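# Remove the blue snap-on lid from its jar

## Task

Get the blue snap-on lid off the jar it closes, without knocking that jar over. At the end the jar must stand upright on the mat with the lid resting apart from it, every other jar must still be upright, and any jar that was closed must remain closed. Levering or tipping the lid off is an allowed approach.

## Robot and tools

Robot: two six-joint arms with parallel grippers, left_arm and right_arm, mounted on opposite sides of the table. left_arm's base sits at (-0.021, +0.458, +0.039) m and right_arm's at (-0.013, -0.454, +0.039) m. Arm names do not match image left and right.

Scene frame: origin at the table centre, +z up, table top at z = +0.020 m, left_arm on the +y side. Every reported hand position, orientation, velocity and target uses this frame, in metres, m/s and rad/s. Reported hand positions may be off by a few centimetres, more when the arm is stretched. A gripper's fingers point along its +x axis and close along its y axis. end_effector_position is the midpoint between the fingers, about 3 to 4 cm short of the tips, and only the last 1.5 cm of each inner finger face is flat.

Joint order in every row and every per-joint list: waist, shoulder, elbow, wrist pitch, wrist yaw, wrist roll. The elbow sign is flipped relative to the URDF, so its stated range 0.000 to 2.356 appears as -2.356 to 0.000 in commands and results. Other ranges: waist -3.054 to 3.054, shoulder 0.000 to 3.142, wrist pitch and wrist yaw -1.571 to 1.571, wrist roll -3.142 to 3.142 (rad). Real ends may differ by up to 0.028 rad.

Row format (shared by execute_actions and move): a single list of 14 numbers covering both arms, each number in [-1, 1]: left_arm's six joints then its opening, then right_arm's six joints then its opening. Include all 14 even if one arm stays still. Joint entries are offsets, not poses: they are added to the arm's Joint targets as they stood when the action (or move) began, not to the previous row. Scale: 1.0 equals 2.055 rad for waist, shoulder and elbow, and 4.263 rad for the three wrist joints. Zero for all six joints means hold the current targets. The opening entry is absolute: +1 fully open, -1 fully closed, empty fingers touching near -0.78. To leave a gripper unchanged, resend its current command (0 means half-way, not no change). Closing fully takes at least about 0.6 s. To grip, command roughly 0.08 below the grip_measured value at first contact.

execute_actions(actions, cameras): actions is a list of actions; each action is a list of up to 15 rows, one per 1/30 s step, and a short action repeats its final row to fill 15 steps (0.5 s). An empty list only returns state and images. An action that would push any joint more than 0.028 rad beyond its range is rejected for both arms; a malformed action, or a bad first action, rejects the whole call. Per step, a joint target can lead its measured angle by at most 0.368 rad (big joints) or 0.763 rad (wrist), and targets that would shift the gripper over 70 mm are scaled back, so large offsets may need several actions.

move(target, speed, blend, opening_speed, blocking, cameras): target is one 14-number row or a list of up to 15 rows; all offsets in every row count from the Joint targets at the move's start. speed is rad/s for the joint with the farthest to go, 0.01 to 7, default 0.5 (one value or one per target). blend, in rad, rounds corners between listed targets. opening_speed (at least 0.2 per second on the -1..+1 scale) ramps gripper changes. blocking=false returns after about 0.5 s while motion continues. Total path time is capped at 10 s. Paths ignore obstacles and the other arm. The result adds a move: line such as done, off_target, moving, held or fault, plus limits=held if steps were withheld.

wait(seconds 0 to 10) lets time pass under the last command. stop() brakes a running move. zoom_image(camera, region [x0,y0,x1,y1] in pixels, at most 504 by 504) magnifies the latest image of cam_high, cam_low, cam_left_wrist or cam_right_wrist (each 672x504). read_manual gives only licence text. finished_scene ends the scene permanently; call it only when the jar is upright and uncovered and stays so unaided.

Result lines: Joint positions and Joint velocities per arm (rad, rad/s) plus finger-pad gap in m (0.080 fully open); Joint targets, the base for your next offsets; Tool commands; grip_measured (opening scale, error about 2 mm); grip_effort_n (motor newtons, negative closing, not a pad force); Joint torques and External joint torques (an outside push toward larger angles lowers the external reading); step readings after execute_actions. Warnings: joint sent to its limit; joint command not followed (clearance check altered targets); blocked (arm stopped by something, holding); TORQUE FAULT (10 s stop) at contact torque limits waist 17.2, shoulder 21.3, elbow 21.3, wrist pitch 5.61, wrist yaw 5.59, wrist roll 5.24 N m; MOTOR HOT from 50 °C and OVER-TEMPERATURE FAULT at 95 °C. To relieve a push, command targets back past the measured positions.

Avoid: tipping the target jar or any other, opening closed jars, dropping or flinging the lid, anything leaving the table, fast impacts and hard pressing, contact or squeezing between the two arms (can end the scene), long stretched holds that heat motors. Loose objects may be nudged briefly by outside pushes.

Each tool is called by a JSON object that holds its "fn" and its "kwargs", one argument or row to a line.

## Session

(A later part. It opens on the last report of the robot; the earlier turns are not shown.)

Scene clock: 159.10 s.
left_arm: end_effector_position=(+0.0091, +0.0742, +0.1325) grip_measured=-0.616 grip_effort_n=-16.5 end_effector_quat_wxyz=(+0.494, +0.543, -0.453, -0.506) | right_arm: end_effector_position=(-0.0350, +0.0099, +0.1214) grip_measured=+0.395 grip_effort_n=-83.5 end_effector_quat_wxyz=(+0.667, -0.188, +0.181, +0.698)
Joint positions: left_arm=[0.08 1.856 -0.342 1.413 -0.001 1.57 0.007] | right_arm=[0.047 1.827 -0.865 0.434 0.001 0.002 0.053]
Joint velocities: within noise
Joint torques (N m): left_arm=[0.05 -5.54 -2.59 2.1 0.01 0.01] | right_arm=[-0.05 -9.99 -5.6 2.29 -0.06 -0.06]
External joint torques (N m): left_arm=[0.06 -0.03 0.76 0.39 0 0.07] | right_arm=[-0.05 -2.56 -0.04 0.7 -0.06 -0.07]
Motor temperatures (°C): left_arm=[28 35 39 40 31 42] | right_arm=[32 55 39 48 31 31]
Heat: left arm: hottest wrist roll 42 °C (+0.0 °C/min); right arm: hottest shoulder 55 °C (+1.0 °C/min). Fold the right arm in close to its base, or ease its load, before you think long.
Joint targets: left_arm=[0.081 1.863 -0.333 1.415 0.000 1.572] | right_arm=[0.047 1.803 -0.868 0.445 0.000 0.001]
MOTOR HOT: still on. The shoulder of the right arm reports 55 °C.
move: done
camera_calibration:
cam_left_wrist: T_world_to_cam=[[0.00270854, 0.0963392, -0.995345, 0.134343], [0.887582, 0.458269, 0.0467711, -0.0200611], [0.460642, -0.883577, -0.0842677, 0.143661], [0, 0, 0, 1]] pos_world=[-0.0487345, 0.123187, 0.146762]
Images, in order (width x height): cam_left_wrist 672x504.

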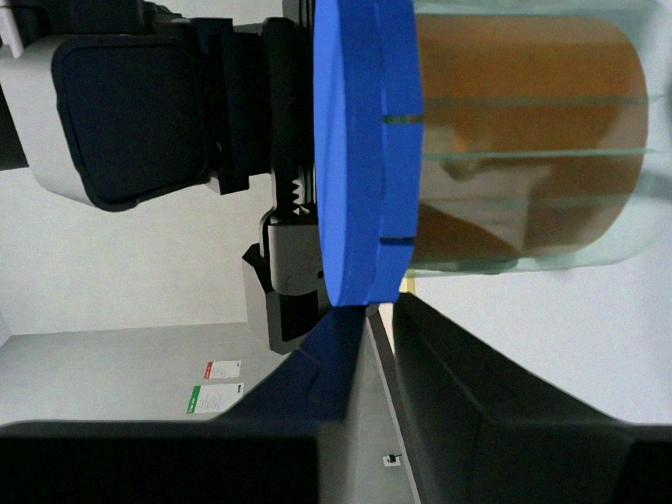

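{"fn": "wait", "kwargs": {
  "seconds": 0
}}

{"fn": "zoom_image", "kwargs": {
  "camera": "cam_high",
  "region": [270, 200, 370, 290]
}}

{"fn": "zoom_image", "kwargs": {
  "camera": "cam_low",
  "region": [360, 130, 500, 250]
}}

Scene clock: 159.60 s.
left_arm: end_effector_position=(+0.0091, +0.0742, +0.1325) grip_measured=-0.617 grip_effort_n=-16.5 end_effector_quat_wxyz=(+0.494, +0.543, -0.453, -0.506) | right_arm: end_effector_position=(-0.0350, +0.0099, +0.1214) grip_measured=+0.395 grip_effort_n=-83.5 end_effector_quat_wxyz=(+0.667, -0.188, +0.181, +0.698)
Joint positions: left_arm=[0.08 1.856 -0.342 1.413 -0.001 1.57 0.007] | right_arm=[0.047 1.827 -0.865 0.434 0.001 0.002 0.053]
Joint velocities: within noise
Joint torques (N m): left_arm=[0.02 -5.55 -2.6 2.1 0.03 0.03] | right_arm=[-0.09 -9.92 -5.59 2.3 -0.05 -0.07]
External joint torques (N m): left_arm=[0.05 -0.05 0.74 0.39 0.02 0.08] | right_arm=[-0.1 -2.52 -0.05 0.73 -0.05 -0.07]
Motor temperatures (°C): left_arm=[28 34 39 40 31 42] | right_arm=[32 55 39 48 31 31]
Heat: left arm: hottest wrist roll 42 °C (+0.0 °C/min); right arm: hottest shoulder 55 °C (+1.0 °C/min). Fold the right arm in close to its base, or ease its load, before you think long.
Joint targets: left_arm=[0.081 1.863 -0.333 1.415 0.000 1.572] | right_arm=[0.047 1.803 -0.868 0.445 0.000 0.001]
Tool commands: left_gripper/opening=-0.62 right_gripper/opening=+0.33
MOTOR HOT: still on. The shoulder of the right arm reports 55 °C.
camera_calibration:
cam_left_wrist: T_world_to_cam=[[0.00270854, 0.0963392, -0.995345, 0.134343], [0.887582, 0.458269, 0.0467711, -0.0200611], [0.460642, -0.883577, -0.0842677, 0.143661], [0, 0, 0, 1]] pos_world=[-0.0487345, 0.123187, 0.146762]
cam_right_wrist: T_world_to_cam=[[0.999865, 0.0144479, -0.0078555, 0.041882], [0.00596072, -0.76358, -0.645686, 0.118186], [-0.0153271, 0.645551, -0.763563, 0.162413], [0, 0, 0, 1]] pos_world=[-0.0400915, -0.0152061, 0.200652]

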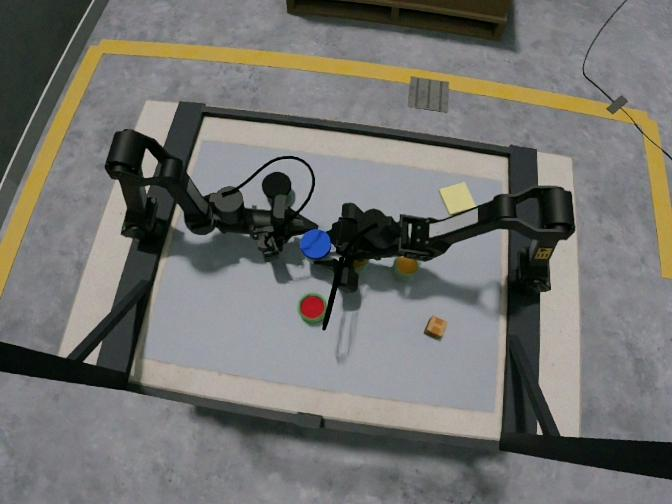

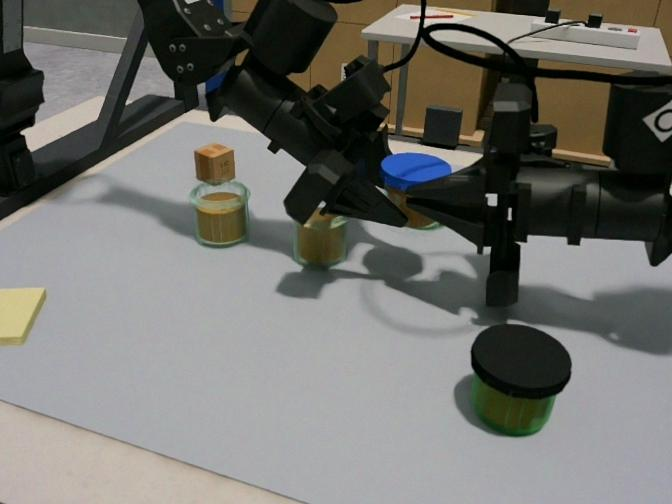

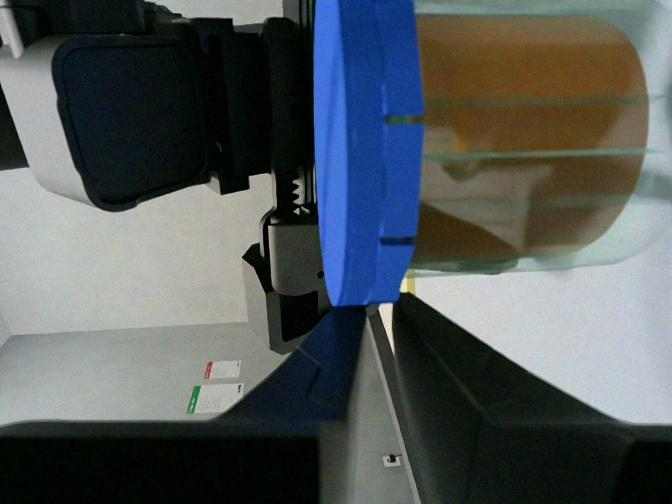

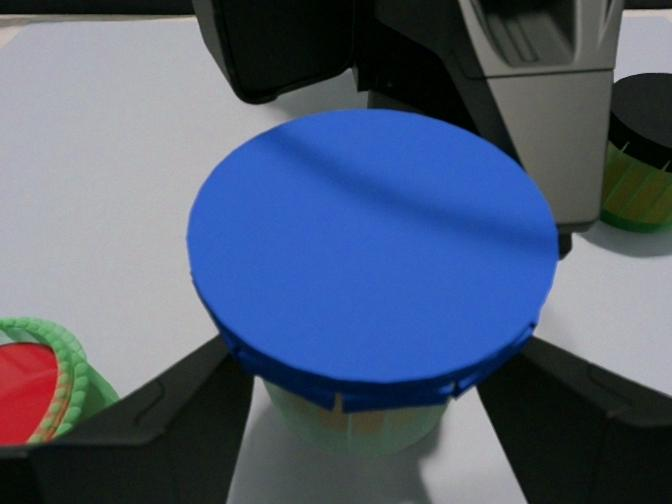

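Scaled by 5.040.

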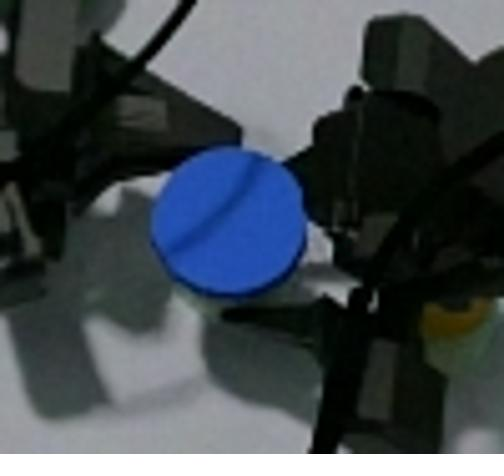

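Scaled by 3.600.

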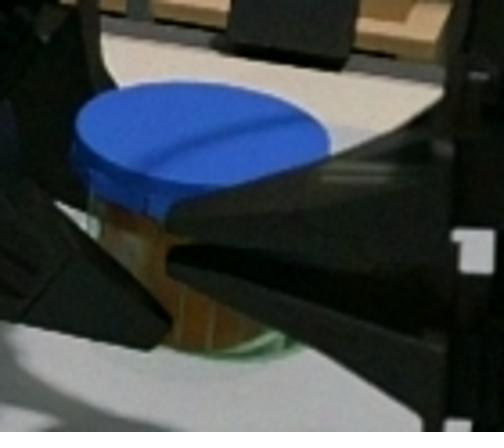

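{"fn": "move", "kwargs": {
  "target": [
    [0,0,0,0,0,0,-0.25,0,0,0,0,0,0,0.33],
    [-0.00535,-0.01606,-0.01265,-0.00516,0,0,-0.25,0,0,0,0,0,0,0.33]
  ],
  "speed": 0.25
}}

{"fn": "zoom_image", "kwargs": {
  "camera": "cam_high",
  "region": [270, 200, 370, 290]
}}

{"fn": "zoom_image", "kwargs": {
  "camera": "cam_low",
  "region": [360, 130, 500, 250]
}}

Scene clock: 163.17 s.
left_arm: end_effector_position=(+0.0067, +0.0728, +0.1367) grip_measured=-0.253 grip_effort_n=17.4 end_effector_quat_wxyz=(+0.494, +0.540, -0.456, -0.506) | right_arm: end_effector_position=(-0.0349, +0.0100, +0.1215) grip_measured=+0.395 grip_effort_n=-83.5 end_effector_quat_wxyz=(+0.667, -0.188, +0.181, +0.698)
Joint positions: left_arm=[0.074 1.839 -0.348 1.394 -0.001 1.57 0.024] | right_arm=[0.047 1.827 -0.865 0.434 0.001 0.002 0.053]
Joint velocities: within noise
Joint torques (N m): left_arm=[-0.31 -7.52 -5.26 1.83 0.03 0] | right_arm=[0.02 -9.94 -5.6 2.3 -0.06 -0.09]
External joint torques (N m): left_arm=[-0.29 -2.09 -1.83 0.16 0.02 0.05] | right_arm=[-0.03 -2.57 -0.1 0.73 -0.06 -0.09]
Motor temperatures (°C): left_arm=[28 35 38 40 31 42] | right_arm=[32 56 39 48 30 31]
Heat: left arm: hottest wrist roll 42 °C (+0.0 °C/min); right arm: hottest shoulder 56 °C (+3.0 °C/min). Fold the right arm in close to its base, or ease its load, before you think long.
Joint targets: left_arm=[0.070 1.830 -0.359 1.393 0.000 1.572] | right_arm=[0.047 1.803 -0.868 0.445 0.000 0.001]
MOTOR HOT: still on. The shoulder of the right arm reports 56 °C.
move: done
camera_calibration:
cam_left_wrist: T_world_to_cam=[[0.0037092, 0.0913634, -0.995811, 0.139069], [0.890496, 0.452774, 0.0448579, -0.0167977], [0.454976, -0.886932, -0.0796794, 0.143509], [0, 0, 0, 1]] pos_world=[-0.0508508, 0.122183, 0.150674]
cam_right_wrist: T_world_to_cam=[[0.999871, 0.0142829, -0.00733773, 0.0417734], [0.00616373, -0.763348, -0.645959, 0.118395], [-0.0148274, 0.64583, -0.763337, 0.162403], [0, 0, 0, 1]] pos_world=[-0.0400898, -0.0151052, 0.200753]

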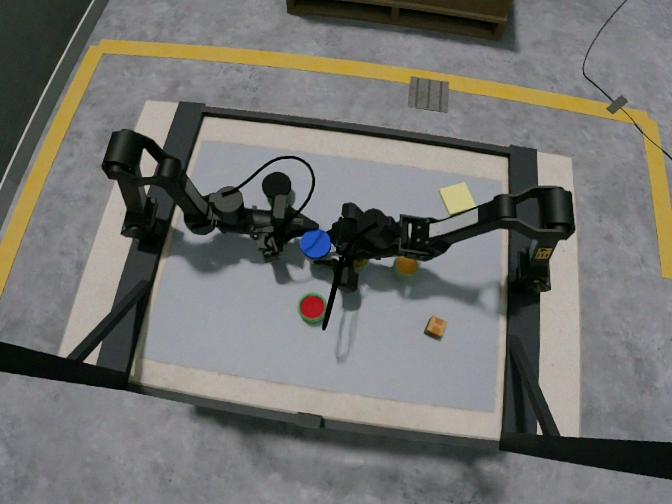

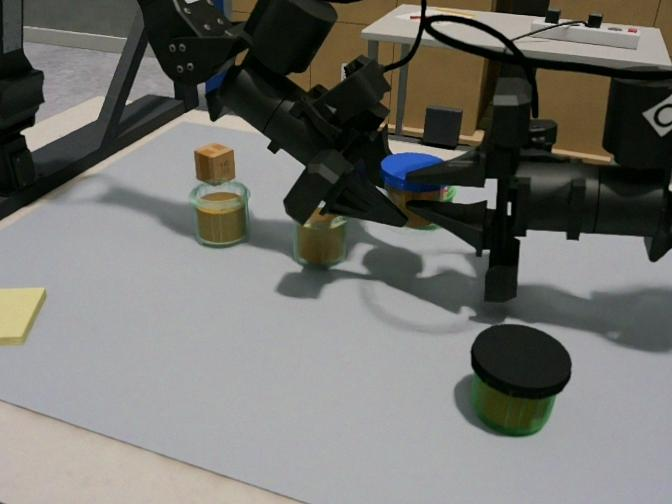

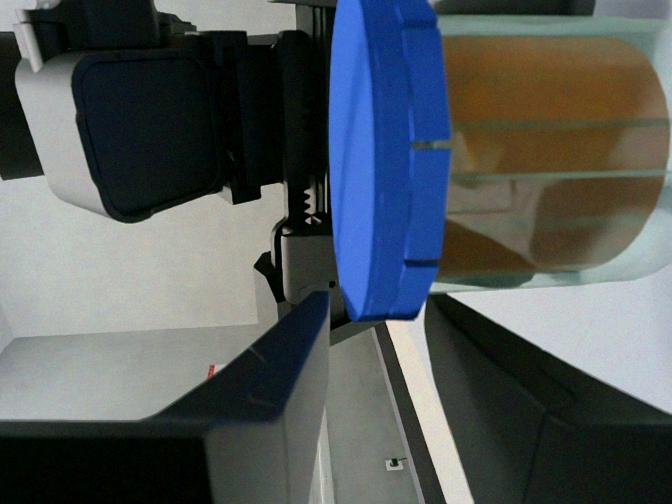

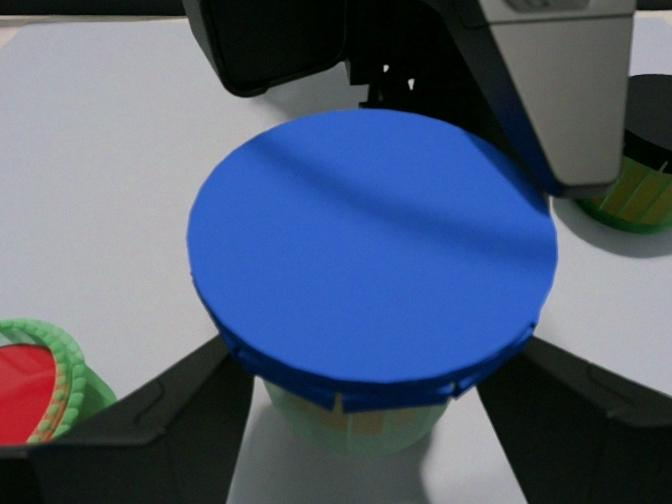

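Scaled by 5.040.

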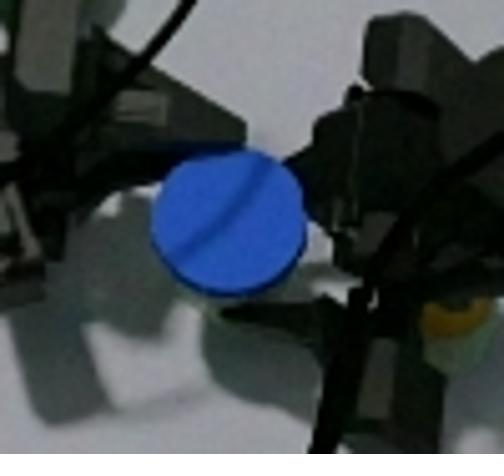

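Scaled by 3.600.

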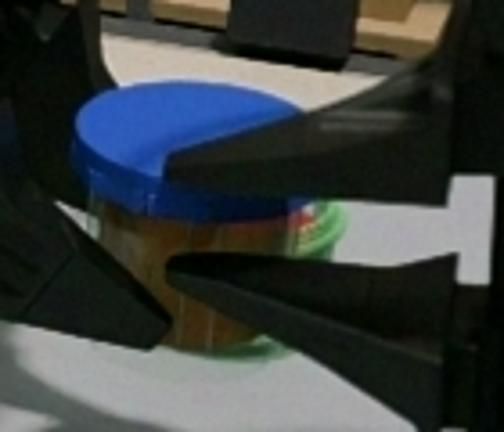

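{"fn": "move", "kwargs": {
  "target": [
    [-0.0034,0,0,0,0,0,-0.25,0,0,0,0,0,0,0.33],
    [-0.0034,0,0,0,0,0,-0.55,0,0,0,0,0,0,0.33]
  ],
  "speed": 0.25,
  "opening_speed": 0.6,
  "cameras": ["cam_high","cam_left_wrist"]
}}

{"fn": "zoom_image", "kwargs": {
  "camera": "cam_high",
  "region": [270, 200, 370, 290]
}}

Scene clock: 165.20 s.
left_arm: end_effector_position=(+0.0041, +0.0718, +0.1386) grip_measured=-0.542 grip_effort_n=-37.9 end_effector_quat_wxyz=(+0.494, +0.537, -0.459, -0.507) | right_arm: end_effector_position=(-0.0349, +0.0097, +0.1212) grip_measured=+0.395 grip_effort_n=-83.5 end_effector_quat_wxyz=(+0.667, -0.188, +0.181, +0.698)
Joint positions: left_arm=[0.067 1.835 -0.351 1.393 -0.001 1.57 0.011] | right_arm=[0.047 1.827 -0.865 0.434 0.001 0.002 0.053]
Joint velocities: within noise
Joint torques (N m): left_arm=[-0.33 -7.13 -4.82 1.89 0.01 0.01] | right_arm=[-0.08 -9.97 -5.62 2.27 -0.05 -0.07]
External joint torques (N m): left_arm=[-0.29 -1.61 -1.29 0.18 0 0.06] | right_arm=[-0.03 -2.56 -0.09 0.69 -0.05 -0.07]
Motor temperatures (°C): left_arm=[28 35 38 40 31 42] | right_arm=[32 56 39 48 30 31]
Heat: left arm: hottest wrist roll 42 °C (+0.0 °C/min); right arm: hottest shoulder 56 °C (+3.0 °C/min). Fold the right arm in close to its base, or ease its load, before you think long.
Joint targets: left_arm=[0.063 1.830 -0.359 1.393 0.000 1.571] | right_arm=[0.047 1.803 -0.868 0.445 0.000 0.001]
MOTOR HOT: still on. The shoulder of the right arm reports 56 °C.
move: done
camera_calibration:
cam_left_wrist: T_world_to_cam=[[0.00472038, 0.0860558, -0.996279, 0.141501], [0.893574, 0.446868, 0.0428329, -0.0133875], [0.448891, -0.890451, -0.0747878, 0.143605], [0, 0, 0, 1]] pos_world=[-0.0531683, 0.121679, 0.152288]
Images, in order (width x height): cam_high 672x504, cam_left_wrist 672x504.

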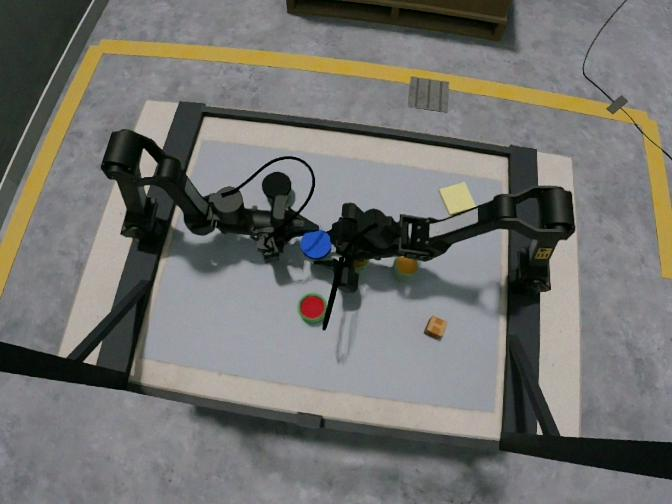

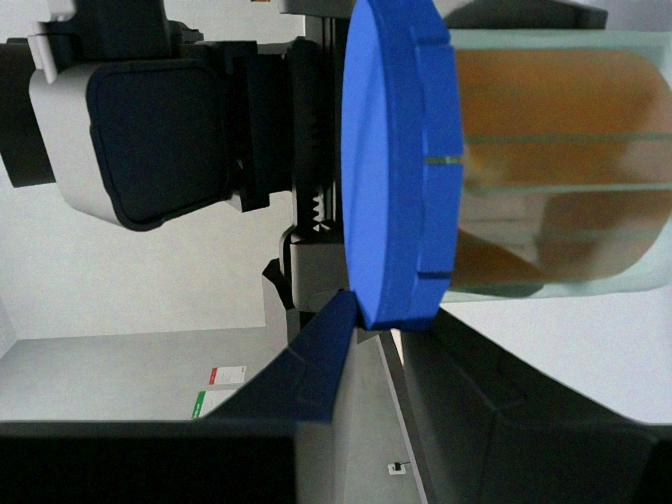

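Scaled by 5.040.

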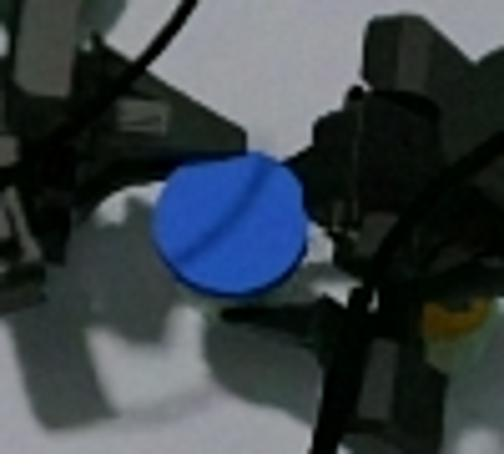

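{"fn": "move", "kwargs": {
  "target": [
    [0,0,0,0,0,0,-0.7,0,0,0,0,0,0,0.33],
    [0,-0.0096,-0.0079,0.0047,0,0,-0.7,0,0.0114,0.0099,-0.0041,0,0,0.33]
  ],
  "speed": 0.1,
  "opening_speed": 0.6
}}

Scene clock: 167.43 s.
left_arm: end_effector_position=(+0.0042, +0.0704, +0.1429) grip_measured=-0.597 grip_effort_n=-83.5 end_effector_quat_wxyz=(+0.497, +0.534, -0.463, -0.503) | right_arm: end_effector_position=(-0.0349, +0.0093, +0.1208) grip_measured=+0.395 grip_effort_n=-83.5 end_effector_quat_wxyz=(+0.667, -0.189, +0.180, +0.698)
Joint positions: left_arm=[0.067 1.831 -0.356 1.399 -0.001 1.57 0.008] | right_arm=[0.047 1.827 -0.862 0.437 0.001 0 0.053]
Joint velocities: within noise
Joint torques (N m): left_arm=[-0.31 -9.02 -6.34 3 0.04 -0.01] | right_arm=[-0.11 -7.53 -3.97 0.78 -0.08 0.01]
External joint torques (N m): left_arm=[-0.31 -3.5 -2.79 1.29 0.03 0.04] | right_arm=[-0.1 -0.07 1.61 -0.81 -0.09 0.01]
Motor temperatures (°C): left_arm=[28 35 38 41 31 42] | right_arm=[32 57 39 48 30 31]
Heat: left arm: hottest wrist roll 42 °C (+0.0 °C/min); right arm: hottest shoulder 57 °C (+5.0 °C/min). Fold the right arm in close to its base, or ease its load, before you think long.
Joint targets: left_arm=[0.063 1.810 -0.375 1.413 0.000 1.571] | right_arm=[0.047 1.826 -0.848 0.427 0.000 0.001]
MOTOR HOT: still on. The shoulder of the right arm reports 57 °C.
move: done
camera_calibration:
cam_left_wrist: T_world_to_cam=[[0.00603532, 0.0712977, -0.997437, 0.147059], [0.893527, 0.447449, 0.0373906, -0.0123064], [0.448968, -0.891463, -0.0610059, 0.140712], [0, 0, 0, 1]] pos_world=[-0.0530668, 0.120461, 0.155727]
cam_right_wrist: T_world_to_cam=[[0.999868, 0.0152071, -0.00565513, 0.0415524], [0.00796503, -0.763737, -0.645478, 0.117379], [-0.0141349, 0.645348, -0.763758, 0.162425], [0, 0, 0, 1]] pos_world=[-0.040186, -0.0158061, 0.200054]

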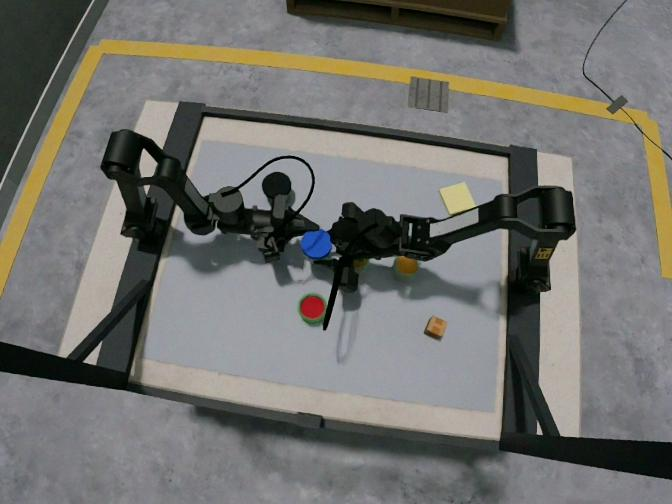

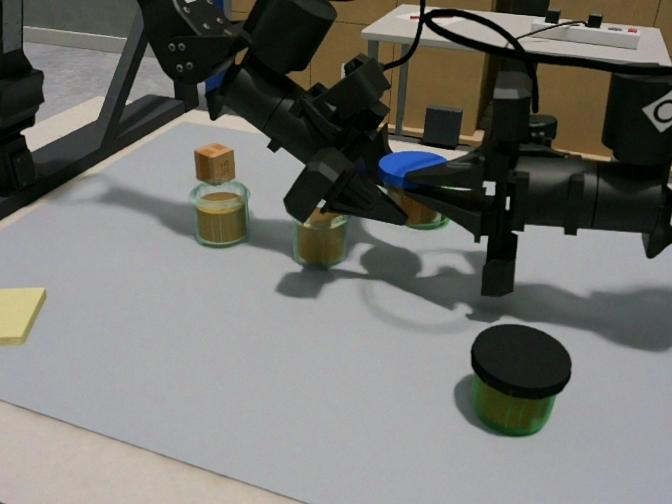

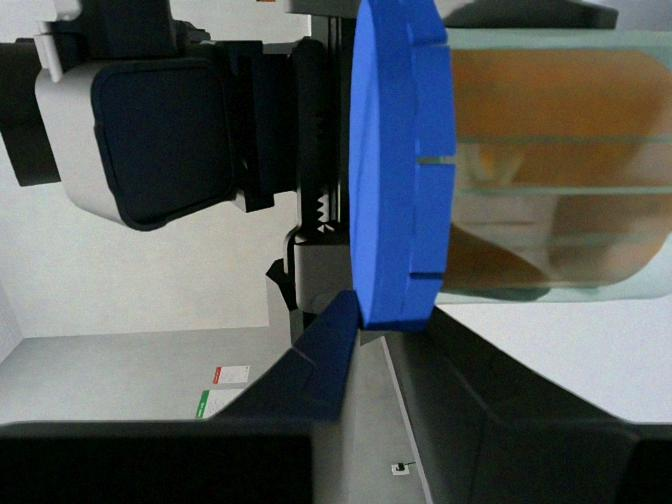

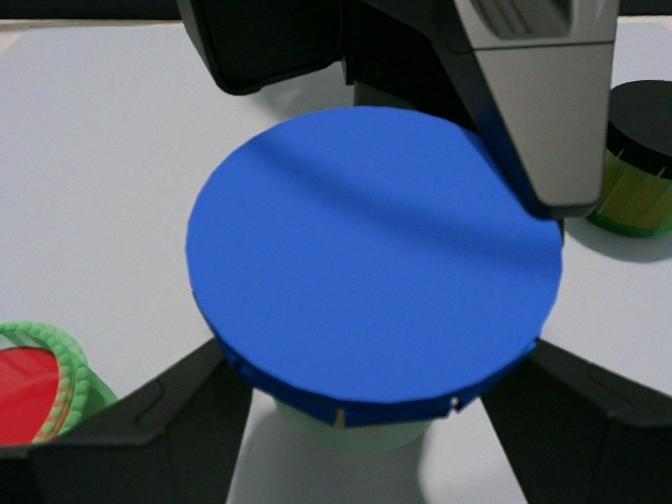

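{"fn": "zoom_image", "kwargs": {
  "camera": "cam_left_wrist",
  "region": [330, 0, 670, 340]
}}

{"fn": "zoom_image", "kwargs": {
  "camera": "cam_right_wrist",
  "region": [160, 240, 620, 500]
}}

Scaled by 1.482.

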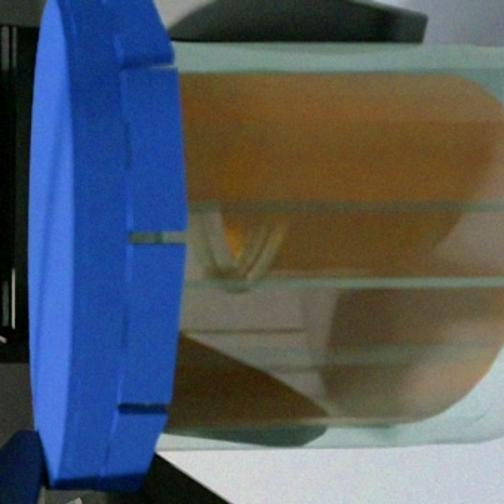

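Scaled by 1.096.

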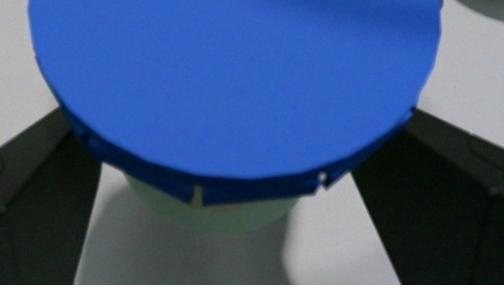

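{"fn": "move", "kwargs": {
  "target": [0,-0.008,-0.0066,0.0039,0,0.0023,-0.7,0,0.0095,0.0083,-0.0034,0,0,0.33],
  "speed": 0.1,
  "cameras": ["cam_low","cam_left_wrist","cam_right_wrist"]
}}

Scene clock: 169.27 s.
left_arm: end_effector_position=(+0.0043, +0.0698, +0.1452) grip_measured=-0.597 grip_effort_n=-83.5 end_effector_quat_wxyz=(+0.497, +0.534, -0.468, -0.499) | right_arm: end_effector_position=(-0.0348, +0.0080, +0.1189) grip_measured=+0.395 grip_effort_n=-83.5 end_effector_quat_wxyz=(+0.666, -0.192, +0.181, +0.698)
Joint positions: left_arm=[0.067 1.829 -0.358 1.403 -0.001 1.58 0.008] | right_arm=[0.047 1.827 -0.858 0.434 0.001 -0.003 0.053]
Joint velocities: within noise
Joint torques (N m): left_arm=[-0.33 -10.88 -7.68 3.94 0.04 -0.02] | right_arm=[-0.02 -5.43 -2.56 -0.19 -0.03 0.11]
External joint torques (N m): left_arm=[-0.36 -5.4 -4.15 2.25 0.04 0.03] | right_arm=[-0.02 1.94 2.94 -1.76 -0.03 0.1]
Motor temperatures (°C): left_arm=[28 36 38 42 31 42] | right_arm=[32 57 39 48 30 31]
Heat: left arm: hottest wrist pitch 42 °C (+4.0 °C/min); right arm: hottest shoulder 57 °C (+5.1 °C/min). Fold the right arm in close to its base, or ease its load, before you think long.
Joint targets: left_arm=[0.063 1.794 -0.389 1.429 0.000 1.581] | right_arm=[0.047 1.846 -0.830 0.413 0.000 0.001]
MOTOR HOT: still on. The shoulder of the right arm reports 57 °C.
move: off_target (left_arm); left_arm: the shoulder is farthest, 0.035 rad from its target
camera_calibration:
cam_left_wrist: T_world_to_cam=[[0.0160566, 0.0635262, -0.997851, 0.150038], [0.893431, 0.447154, 0.0428435, -0.012967], [0.448914, -0.892198, -0.0495764, 0.13863], [0, 0, 0, 1]] pos_world=[-0.0530569, 0.119952, 0.157144]
cam_right_wrist: T_world_to_cam=[[0.999856, 0.0167181, -0.00290825, 0.0411283], [0.0109701, -0.767575, -0.640865, 0.114734], [-0.0129463, 0.640741, -0.767648, 0.162315], [0, 0, 0, 1]] pos_world=[-0.0402796, -0.0166224, 0.198249]
Images, in order (width x height): cam_low 672x504, cam_left_wrist 672x504, cam_right_wrist 672x504.

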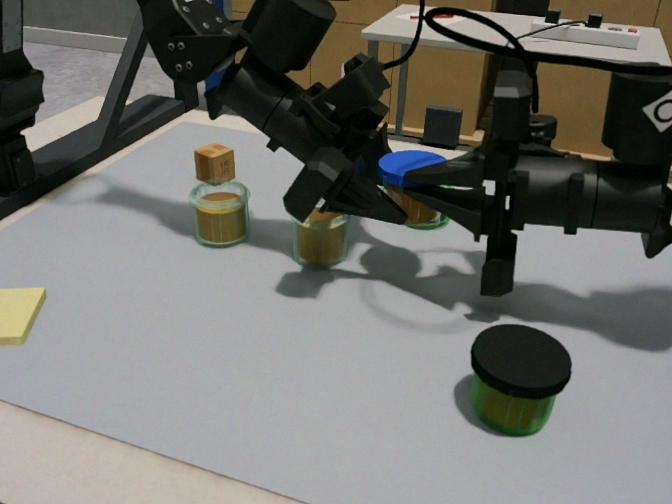

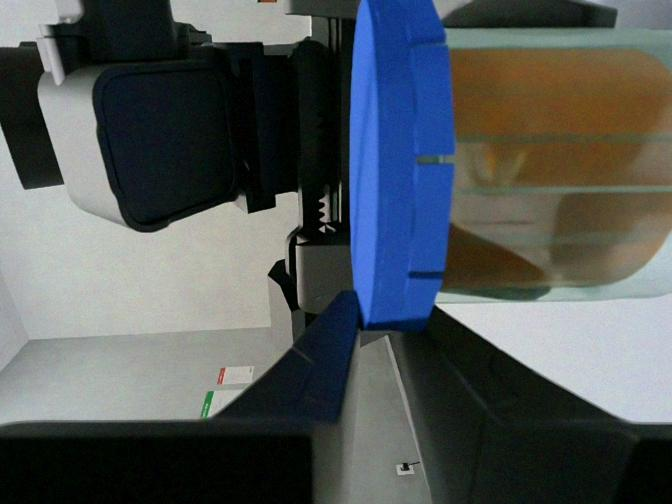

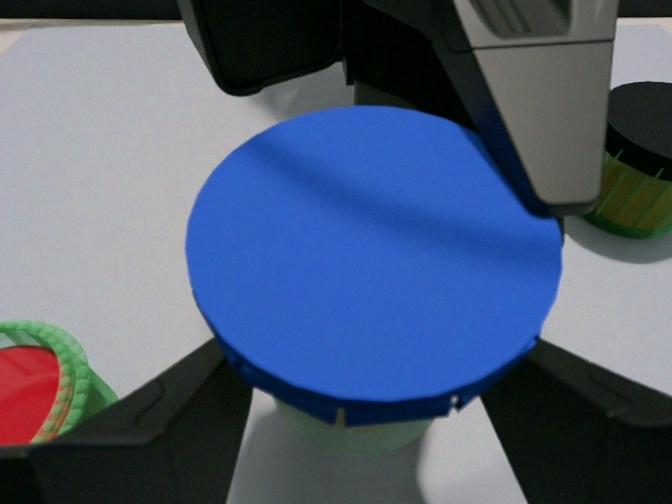

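{"fn": "zoom_image", "kwargs": {
  "camera": "cam_left_wrist",
  "region": [340, 180, 540, 340]
}}

Scaled by 2.520.

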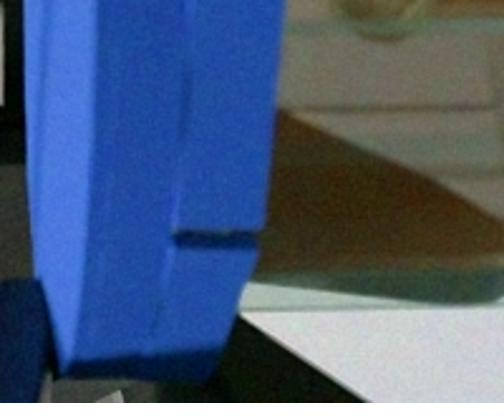

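{"fn": "move", "kwargs": {
  "target": [0,-0.0065,-0.0053,0.0031,0,0.0094,-0.75,0,0.0076,0.0066,-0.0027,0,0,0.33],
  "speed": 0.15,
  "cameras": ["cam_low","cam_left_wrist","cam_right_wrist"]
}}

Scene clock: 170.83 s.
left_arm: end_effector_position=(+0.0043, +0.0694, +0.1471) grip_measured=-0.597 grip_effort_n=-83.5 end_effector_quat_wxyz=(+0.488, +0.542, -0.479, -0.488) | right_arm: end_effector_position=(-0.0346, +0.0068, +0.1173) grip_measured=+0.395 grip_effort_n=-83.5 end_effector_quat_wxyz=(+0.666, -0.195, +0.182, +0.697)
Joint positions: left_arm=[0.067 1.827 -0.36 1.407 -0.001 1.619 0.008] | right_arm=[0.047 1.827 -0.855 0.432 0.002 -0.006 0.053]
Joint velocities: within noise
Joint torques (N m): left_arm=[-0.36 -12.39 -8.85 4.7 0.02 0.02] | right_arm=[-0.08 -3.75 -1.53 -0.86 -0.11 0.2]
External joint torques (N m): left_arm=[-0.33 -6.85 -5.24 3 0.01 0.07] | right_arm=[-0.11 3.63 3.94 -2.43 -0.11 0.2]
Motor temperatures (°C): left_arm=[28 36 38 43 31 42] | right_arm=[32 56 39 47 30 31]
Heat: left arm: hottest wrist pitch 43 °C (+5.0 °C/min); right arm: hottest shoulder 56 °C (+4.0 °C/min). Fold the right arm in close to its base, or ease its load, before you think long.
Joint targets: left_arm=[0.063 1.780 -0.400 1.443 0.000 1.621] | right_arm=[0.047 1.862 -0.817 0.401 0.000 0.001]
MOTOR HOT: still on. The shoulder of the right arm reports 56 °C.
move: off_target (left_arm, right_arm); left_arm: the shoulder is farthest, 0.047 rad from its target; right_arm: the elbow is farthest, 0.039 rad from its target
camera_calibration:
cam_left_wrist: T_world_to_cam=[[0.0553224, 0.0591252, -0.996716, 0.151798], [0.892229, 0.445154, 0.0759294, -0.0176128], [0.448181, -0.8935, -0.0281262, 0.135291], [0, 0, 0, 1]] pos_world=[-0.0533183, 0.119748, 0.156442]
cam_right_wrist: T_world_to_cam=[[0.999846, 0.0175166, 0.00089653, 0.0404902], [0.0140803, -0.771123, -0.636531, 0.112433], [-0.0104585, 0.636445, -0.771251, 0.162353], [0, 0, 0, 1]] pos_world=[-0.0403691, -0.0173381, 0.196745]
Images, in order (width x height): cam_low 672x504, cam_left_wrist 672x504, cam_right_wrist 672x504.

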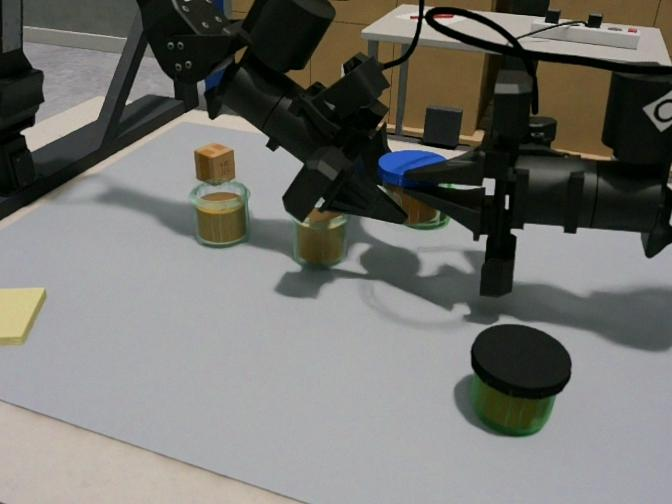

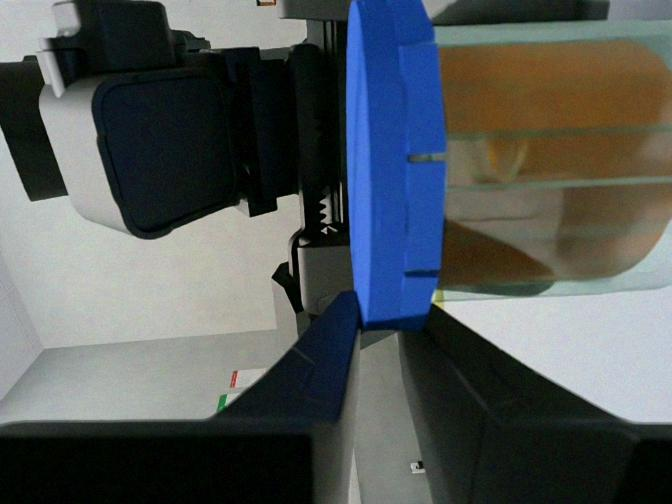

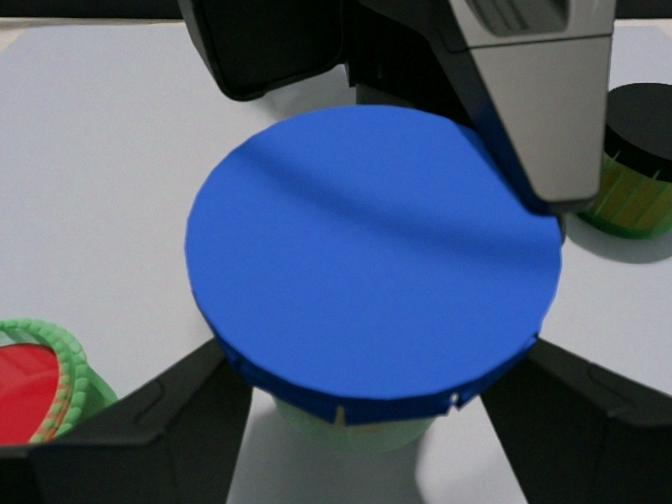

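{"fn": "zoom_image", "kwargs": {
  "camera": "cam_left_wrist",
  "region": [330, 0, 670, 340]
}}

{"fn": "zoom_image", "kwargs": {
  "camera": "cam_low",
  "region": [360, 130, 480, 240]
}}

Scaled by 1.482.

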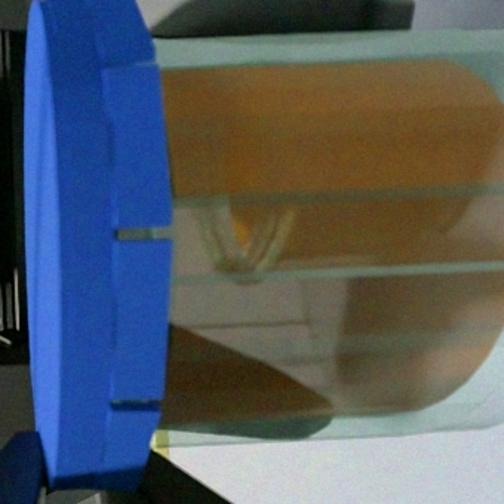

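Scaled by 4.200.

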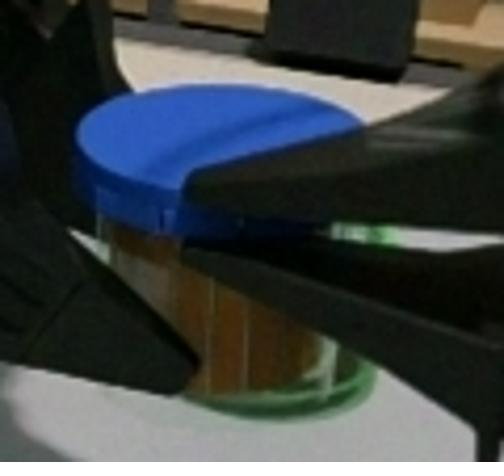

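{"fn": "move", "kwargs": {
  "target": [0,-0.0040,-0.0032,0.0019,0,0.0188,-0.75,0,0.0047,0.0041,-0.0017,0,0,0.33],
  "speed": 0.2,
  "cameras": ["cam_low","cam_left_wrist","cam_right_wrist"]
}}

Scene clock: 175.37 s.
left_arm: end_effector_position=(+0.0044, +0.0693, +0.1440) grip_measured=-0.597 grip_effort_n=-83.5 end_effector_quat_wxyz=(+0.464, +0.564, -0.495, -0.471) | right_arm: end_effector_position=(-0.0342, +0.0076, +0.1203) grip_measured=+0.395 grip_effort_n=-83.5 end_effector_quat_wxyz=(+0.667, -0.195, +0.177, +0.697)
Joint positions: left_arm=[0.067 1.832 -0.36 1.4 -0.002 1.697 0.008] | right_arm=[0.047 1.822 -0.857 0.432 0.005 -0.014 0.053]
Joint velocities: within noise
Joint torques (N m): left_arm=[-0.04 -7.13 -3.87 2.68 0.03 -0.03] | right_arm=[0 -6.87 -4.87 1.25 -0.08 0.09]
External joint torques (N m): left_arm=[-0.01 -1.7 -0.38 1.02 0.02 0.02] | right_arm=[0.01 0.56 0.72 -0.35 -0.08 0.08]
Motor temperatures (°C): left_arm=[28 38 40 46 31 42] | right_arm=[32 55 38 47 30 31]
Heat: left arm: hottest wrist pitch 46 °C (+8.1 °C/min); right arm: hottest shoulder 55 °C (+3.0 °C/min). Heating fast: the left arm's wrist pitch motor: a push or a pull is the cause, and it goes on while you think. Ease it with your next call, before anything else. Fold the right arm in close to its base, or ease its load, before you think long.
Joint targets: left_arm=[0.067 1.827 -0.361 1.409 -0.001 1.697] | right_arm=[0.047 1.827 -0.852 0.430 0.004 -0.010]
MOTOR HOT: still on. The shoulder of the right arm reports 55 °C.
blocked (left_arm, right_arm)
move: off_target (left_arm, right_arm); left_arm: the shoulder is farthest, 0.061 rad from its target; right_arm: the shoulder is farthest, 0.050 rad from its target
camera_calibration:
cam_left_wrist: T_world_to_cam=[[0.132321, 0.0746982, -0.988388, 0.14619], [0.885398, 0.439369, 0.151739, -0.0278587], [0.445601, -0.895196, -0.00799996, 0.132316], [0, 0, 0, 1]] pos_world=[-0.053638, 0.119769, 0.149778]
cam_right_wrist: T_world_to_cam=[[0.999793, 0.0185425, 0.00838828, 0.0391856], [0.0195997, -0.766262, -0.642229, 0.115768], [-0.00548091, 0.642261, -0.766467, 0.163792], [0, 0, 0, 1]] pos_world=[-0.0405488, -0.0172148, 0.199562]
Images, in order (width x height): cam_low 672x504, cam_left_wrist 672x504, cam_right_wrist 672x504.

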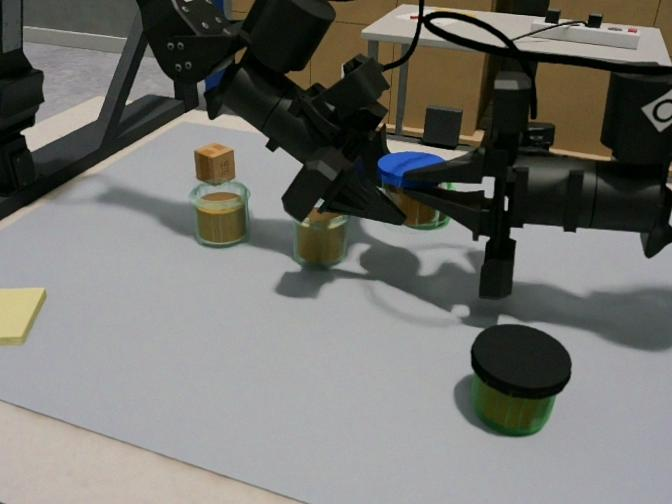

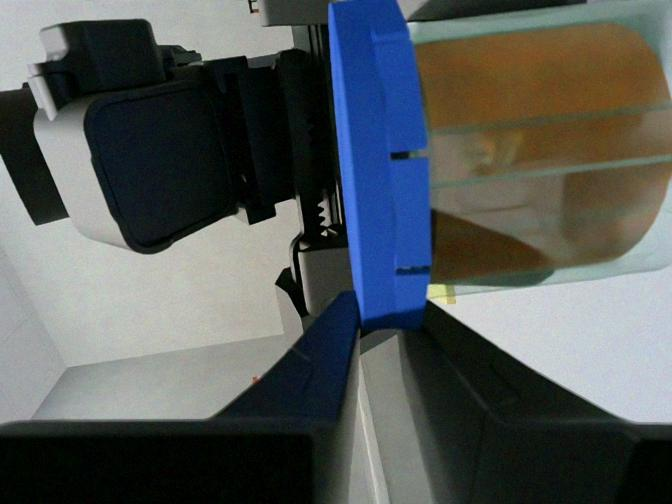

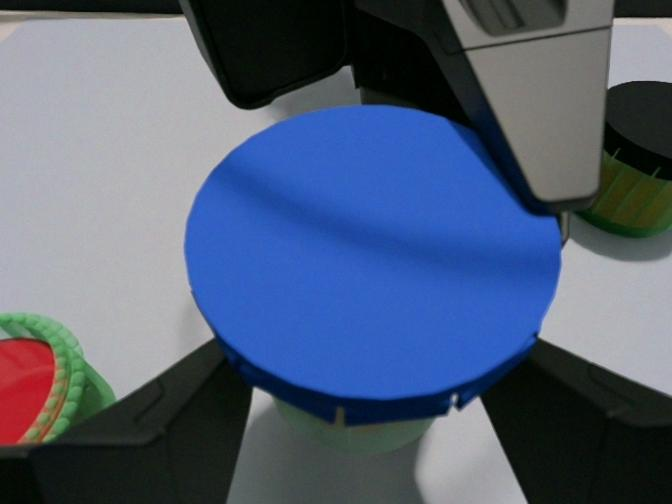

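{"fn": "move", "kwargs": {
  "target": [
    [0,0,0,0,0,0,-0.2,0,0,0,0,0,0,0.33],
    [0,-0.0769,0.0876,-0.0052,0,-0.0293,-0.2,0,-0.01168,-0.00779,0.00352,-0.0009,0.0026,0.33]
  ],
  "speed": 0.4,
  "cameras": ["cam_left_wrist","cam_right_wrist","cam_low"]
}}

Scene clock: 207.30 s.
left_arm: end_effector_position=(+0.0016, +0.1135, +0.1447) grip_measured=-0.203 grip_effort_n=17.0 end_effector_quat_wxyz=(+0.491, +0.540, -0.459, -0.507) | right_arm: end_effector_position=(-0.0344, +0.0073, +0.1190) grip_measured=+0.395 grip_effort_n=-83.5 end_effector_quat_wxyz=(+0.667, -0.192, +0.181, +0.697)
Joint positions: left_arm=[0.067 1.676 -0.19 1.388 -0.002 1.575 0.026] | right_arm=[0.047 1.824 -0.856 0.433 0.003 -0.003 0.053]
Joint velocities: within noise
Joint torques (N m): left_arm=[-0.03 -6 -2.63 1.83 0.03 -0.12] | right_arm=[0.03 -9.58 -6.62 2.34 -0.14 0.1]
External joint torques (N m): left_arm=[-0.02 -1.68 0.84 0.11 0.02 -0.07] | right_arm=[0.06 -2.23 -1.16 0.78 -0.14 0.1]
Motor temperatures (°C): left_arm=[28 40 37 51 31 41] | right_arm=[32 51 39 46 30 31]
Heat: left arm: hottest wrist pitch 51 °C (+11.1 °C/min); right arm: hottest shoulder 51 °C (-1.0 °C/min). Fold the left arm in close to its base, or ease its load, before you think long. Fold the right arm in close to its base, or ease its load, before you think long.
Joint targets: left_arm=[0.067 1.668 -0.181 1.387 -0.001 1.572] | right_arm=[0.047 1.803 -0.869 0.444 0.000 0.001]
MOTOR HOT: the wrist pitch of the left arm reports 51 °C; the controller stops that arm at 95 °C. To cool a motor, set the load down, stop pushing, or move to a pose that needs little force.
MOTOR HOT: still on. The shoulder of the right arm reports 51 °C.
move: done
camera_calibration:
cam_left_wrist: T_world_to_cam=[[0.00957263, 0.0932929, -0.995593, 0.143079], [0.8932, 0.44682, 0.0504578, -0.0311053], [0.449558, -0.889746, -0.079052, 0.182791], [0, 0, 0, 1]] pos_world=[-0.0557615, 0.163188, 0.158467]
cam_right_wrist: T_world_to_cam=[[0.999892, 0.0145304, -0.00200393, 0.0407178], [0.00987898, -0.768107, -0.640246, 0.11422], [-0.0108423, 0.640157, -0.768168, 0.163035], [0, 0, 0, 1]] pos_world=[-0.0400741, -0.0172268, 0.198449]
Images, in order (width x height): cam_low 672x504, cam_left_wrist 672x504, cam_right_wrist 672x504.

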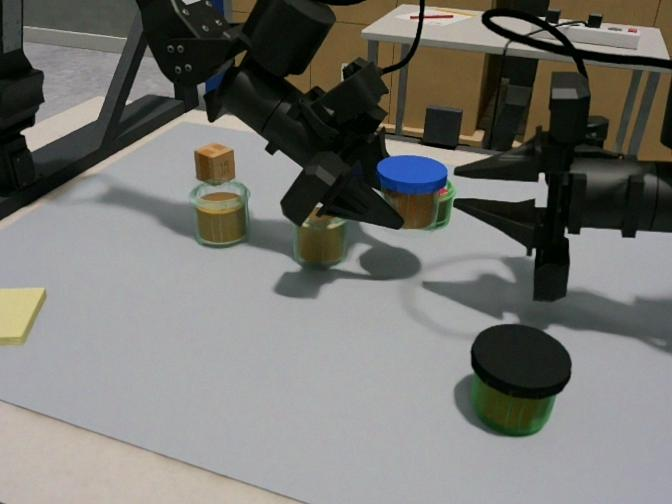

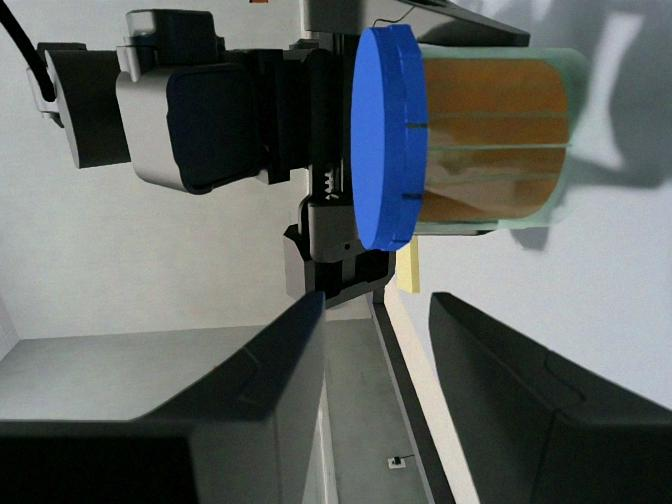

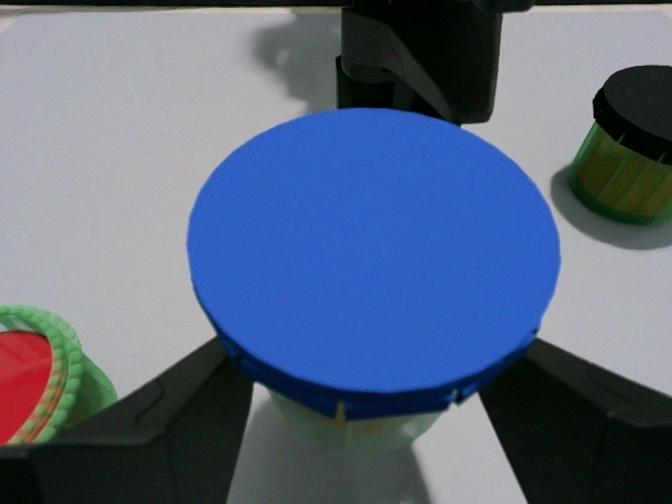

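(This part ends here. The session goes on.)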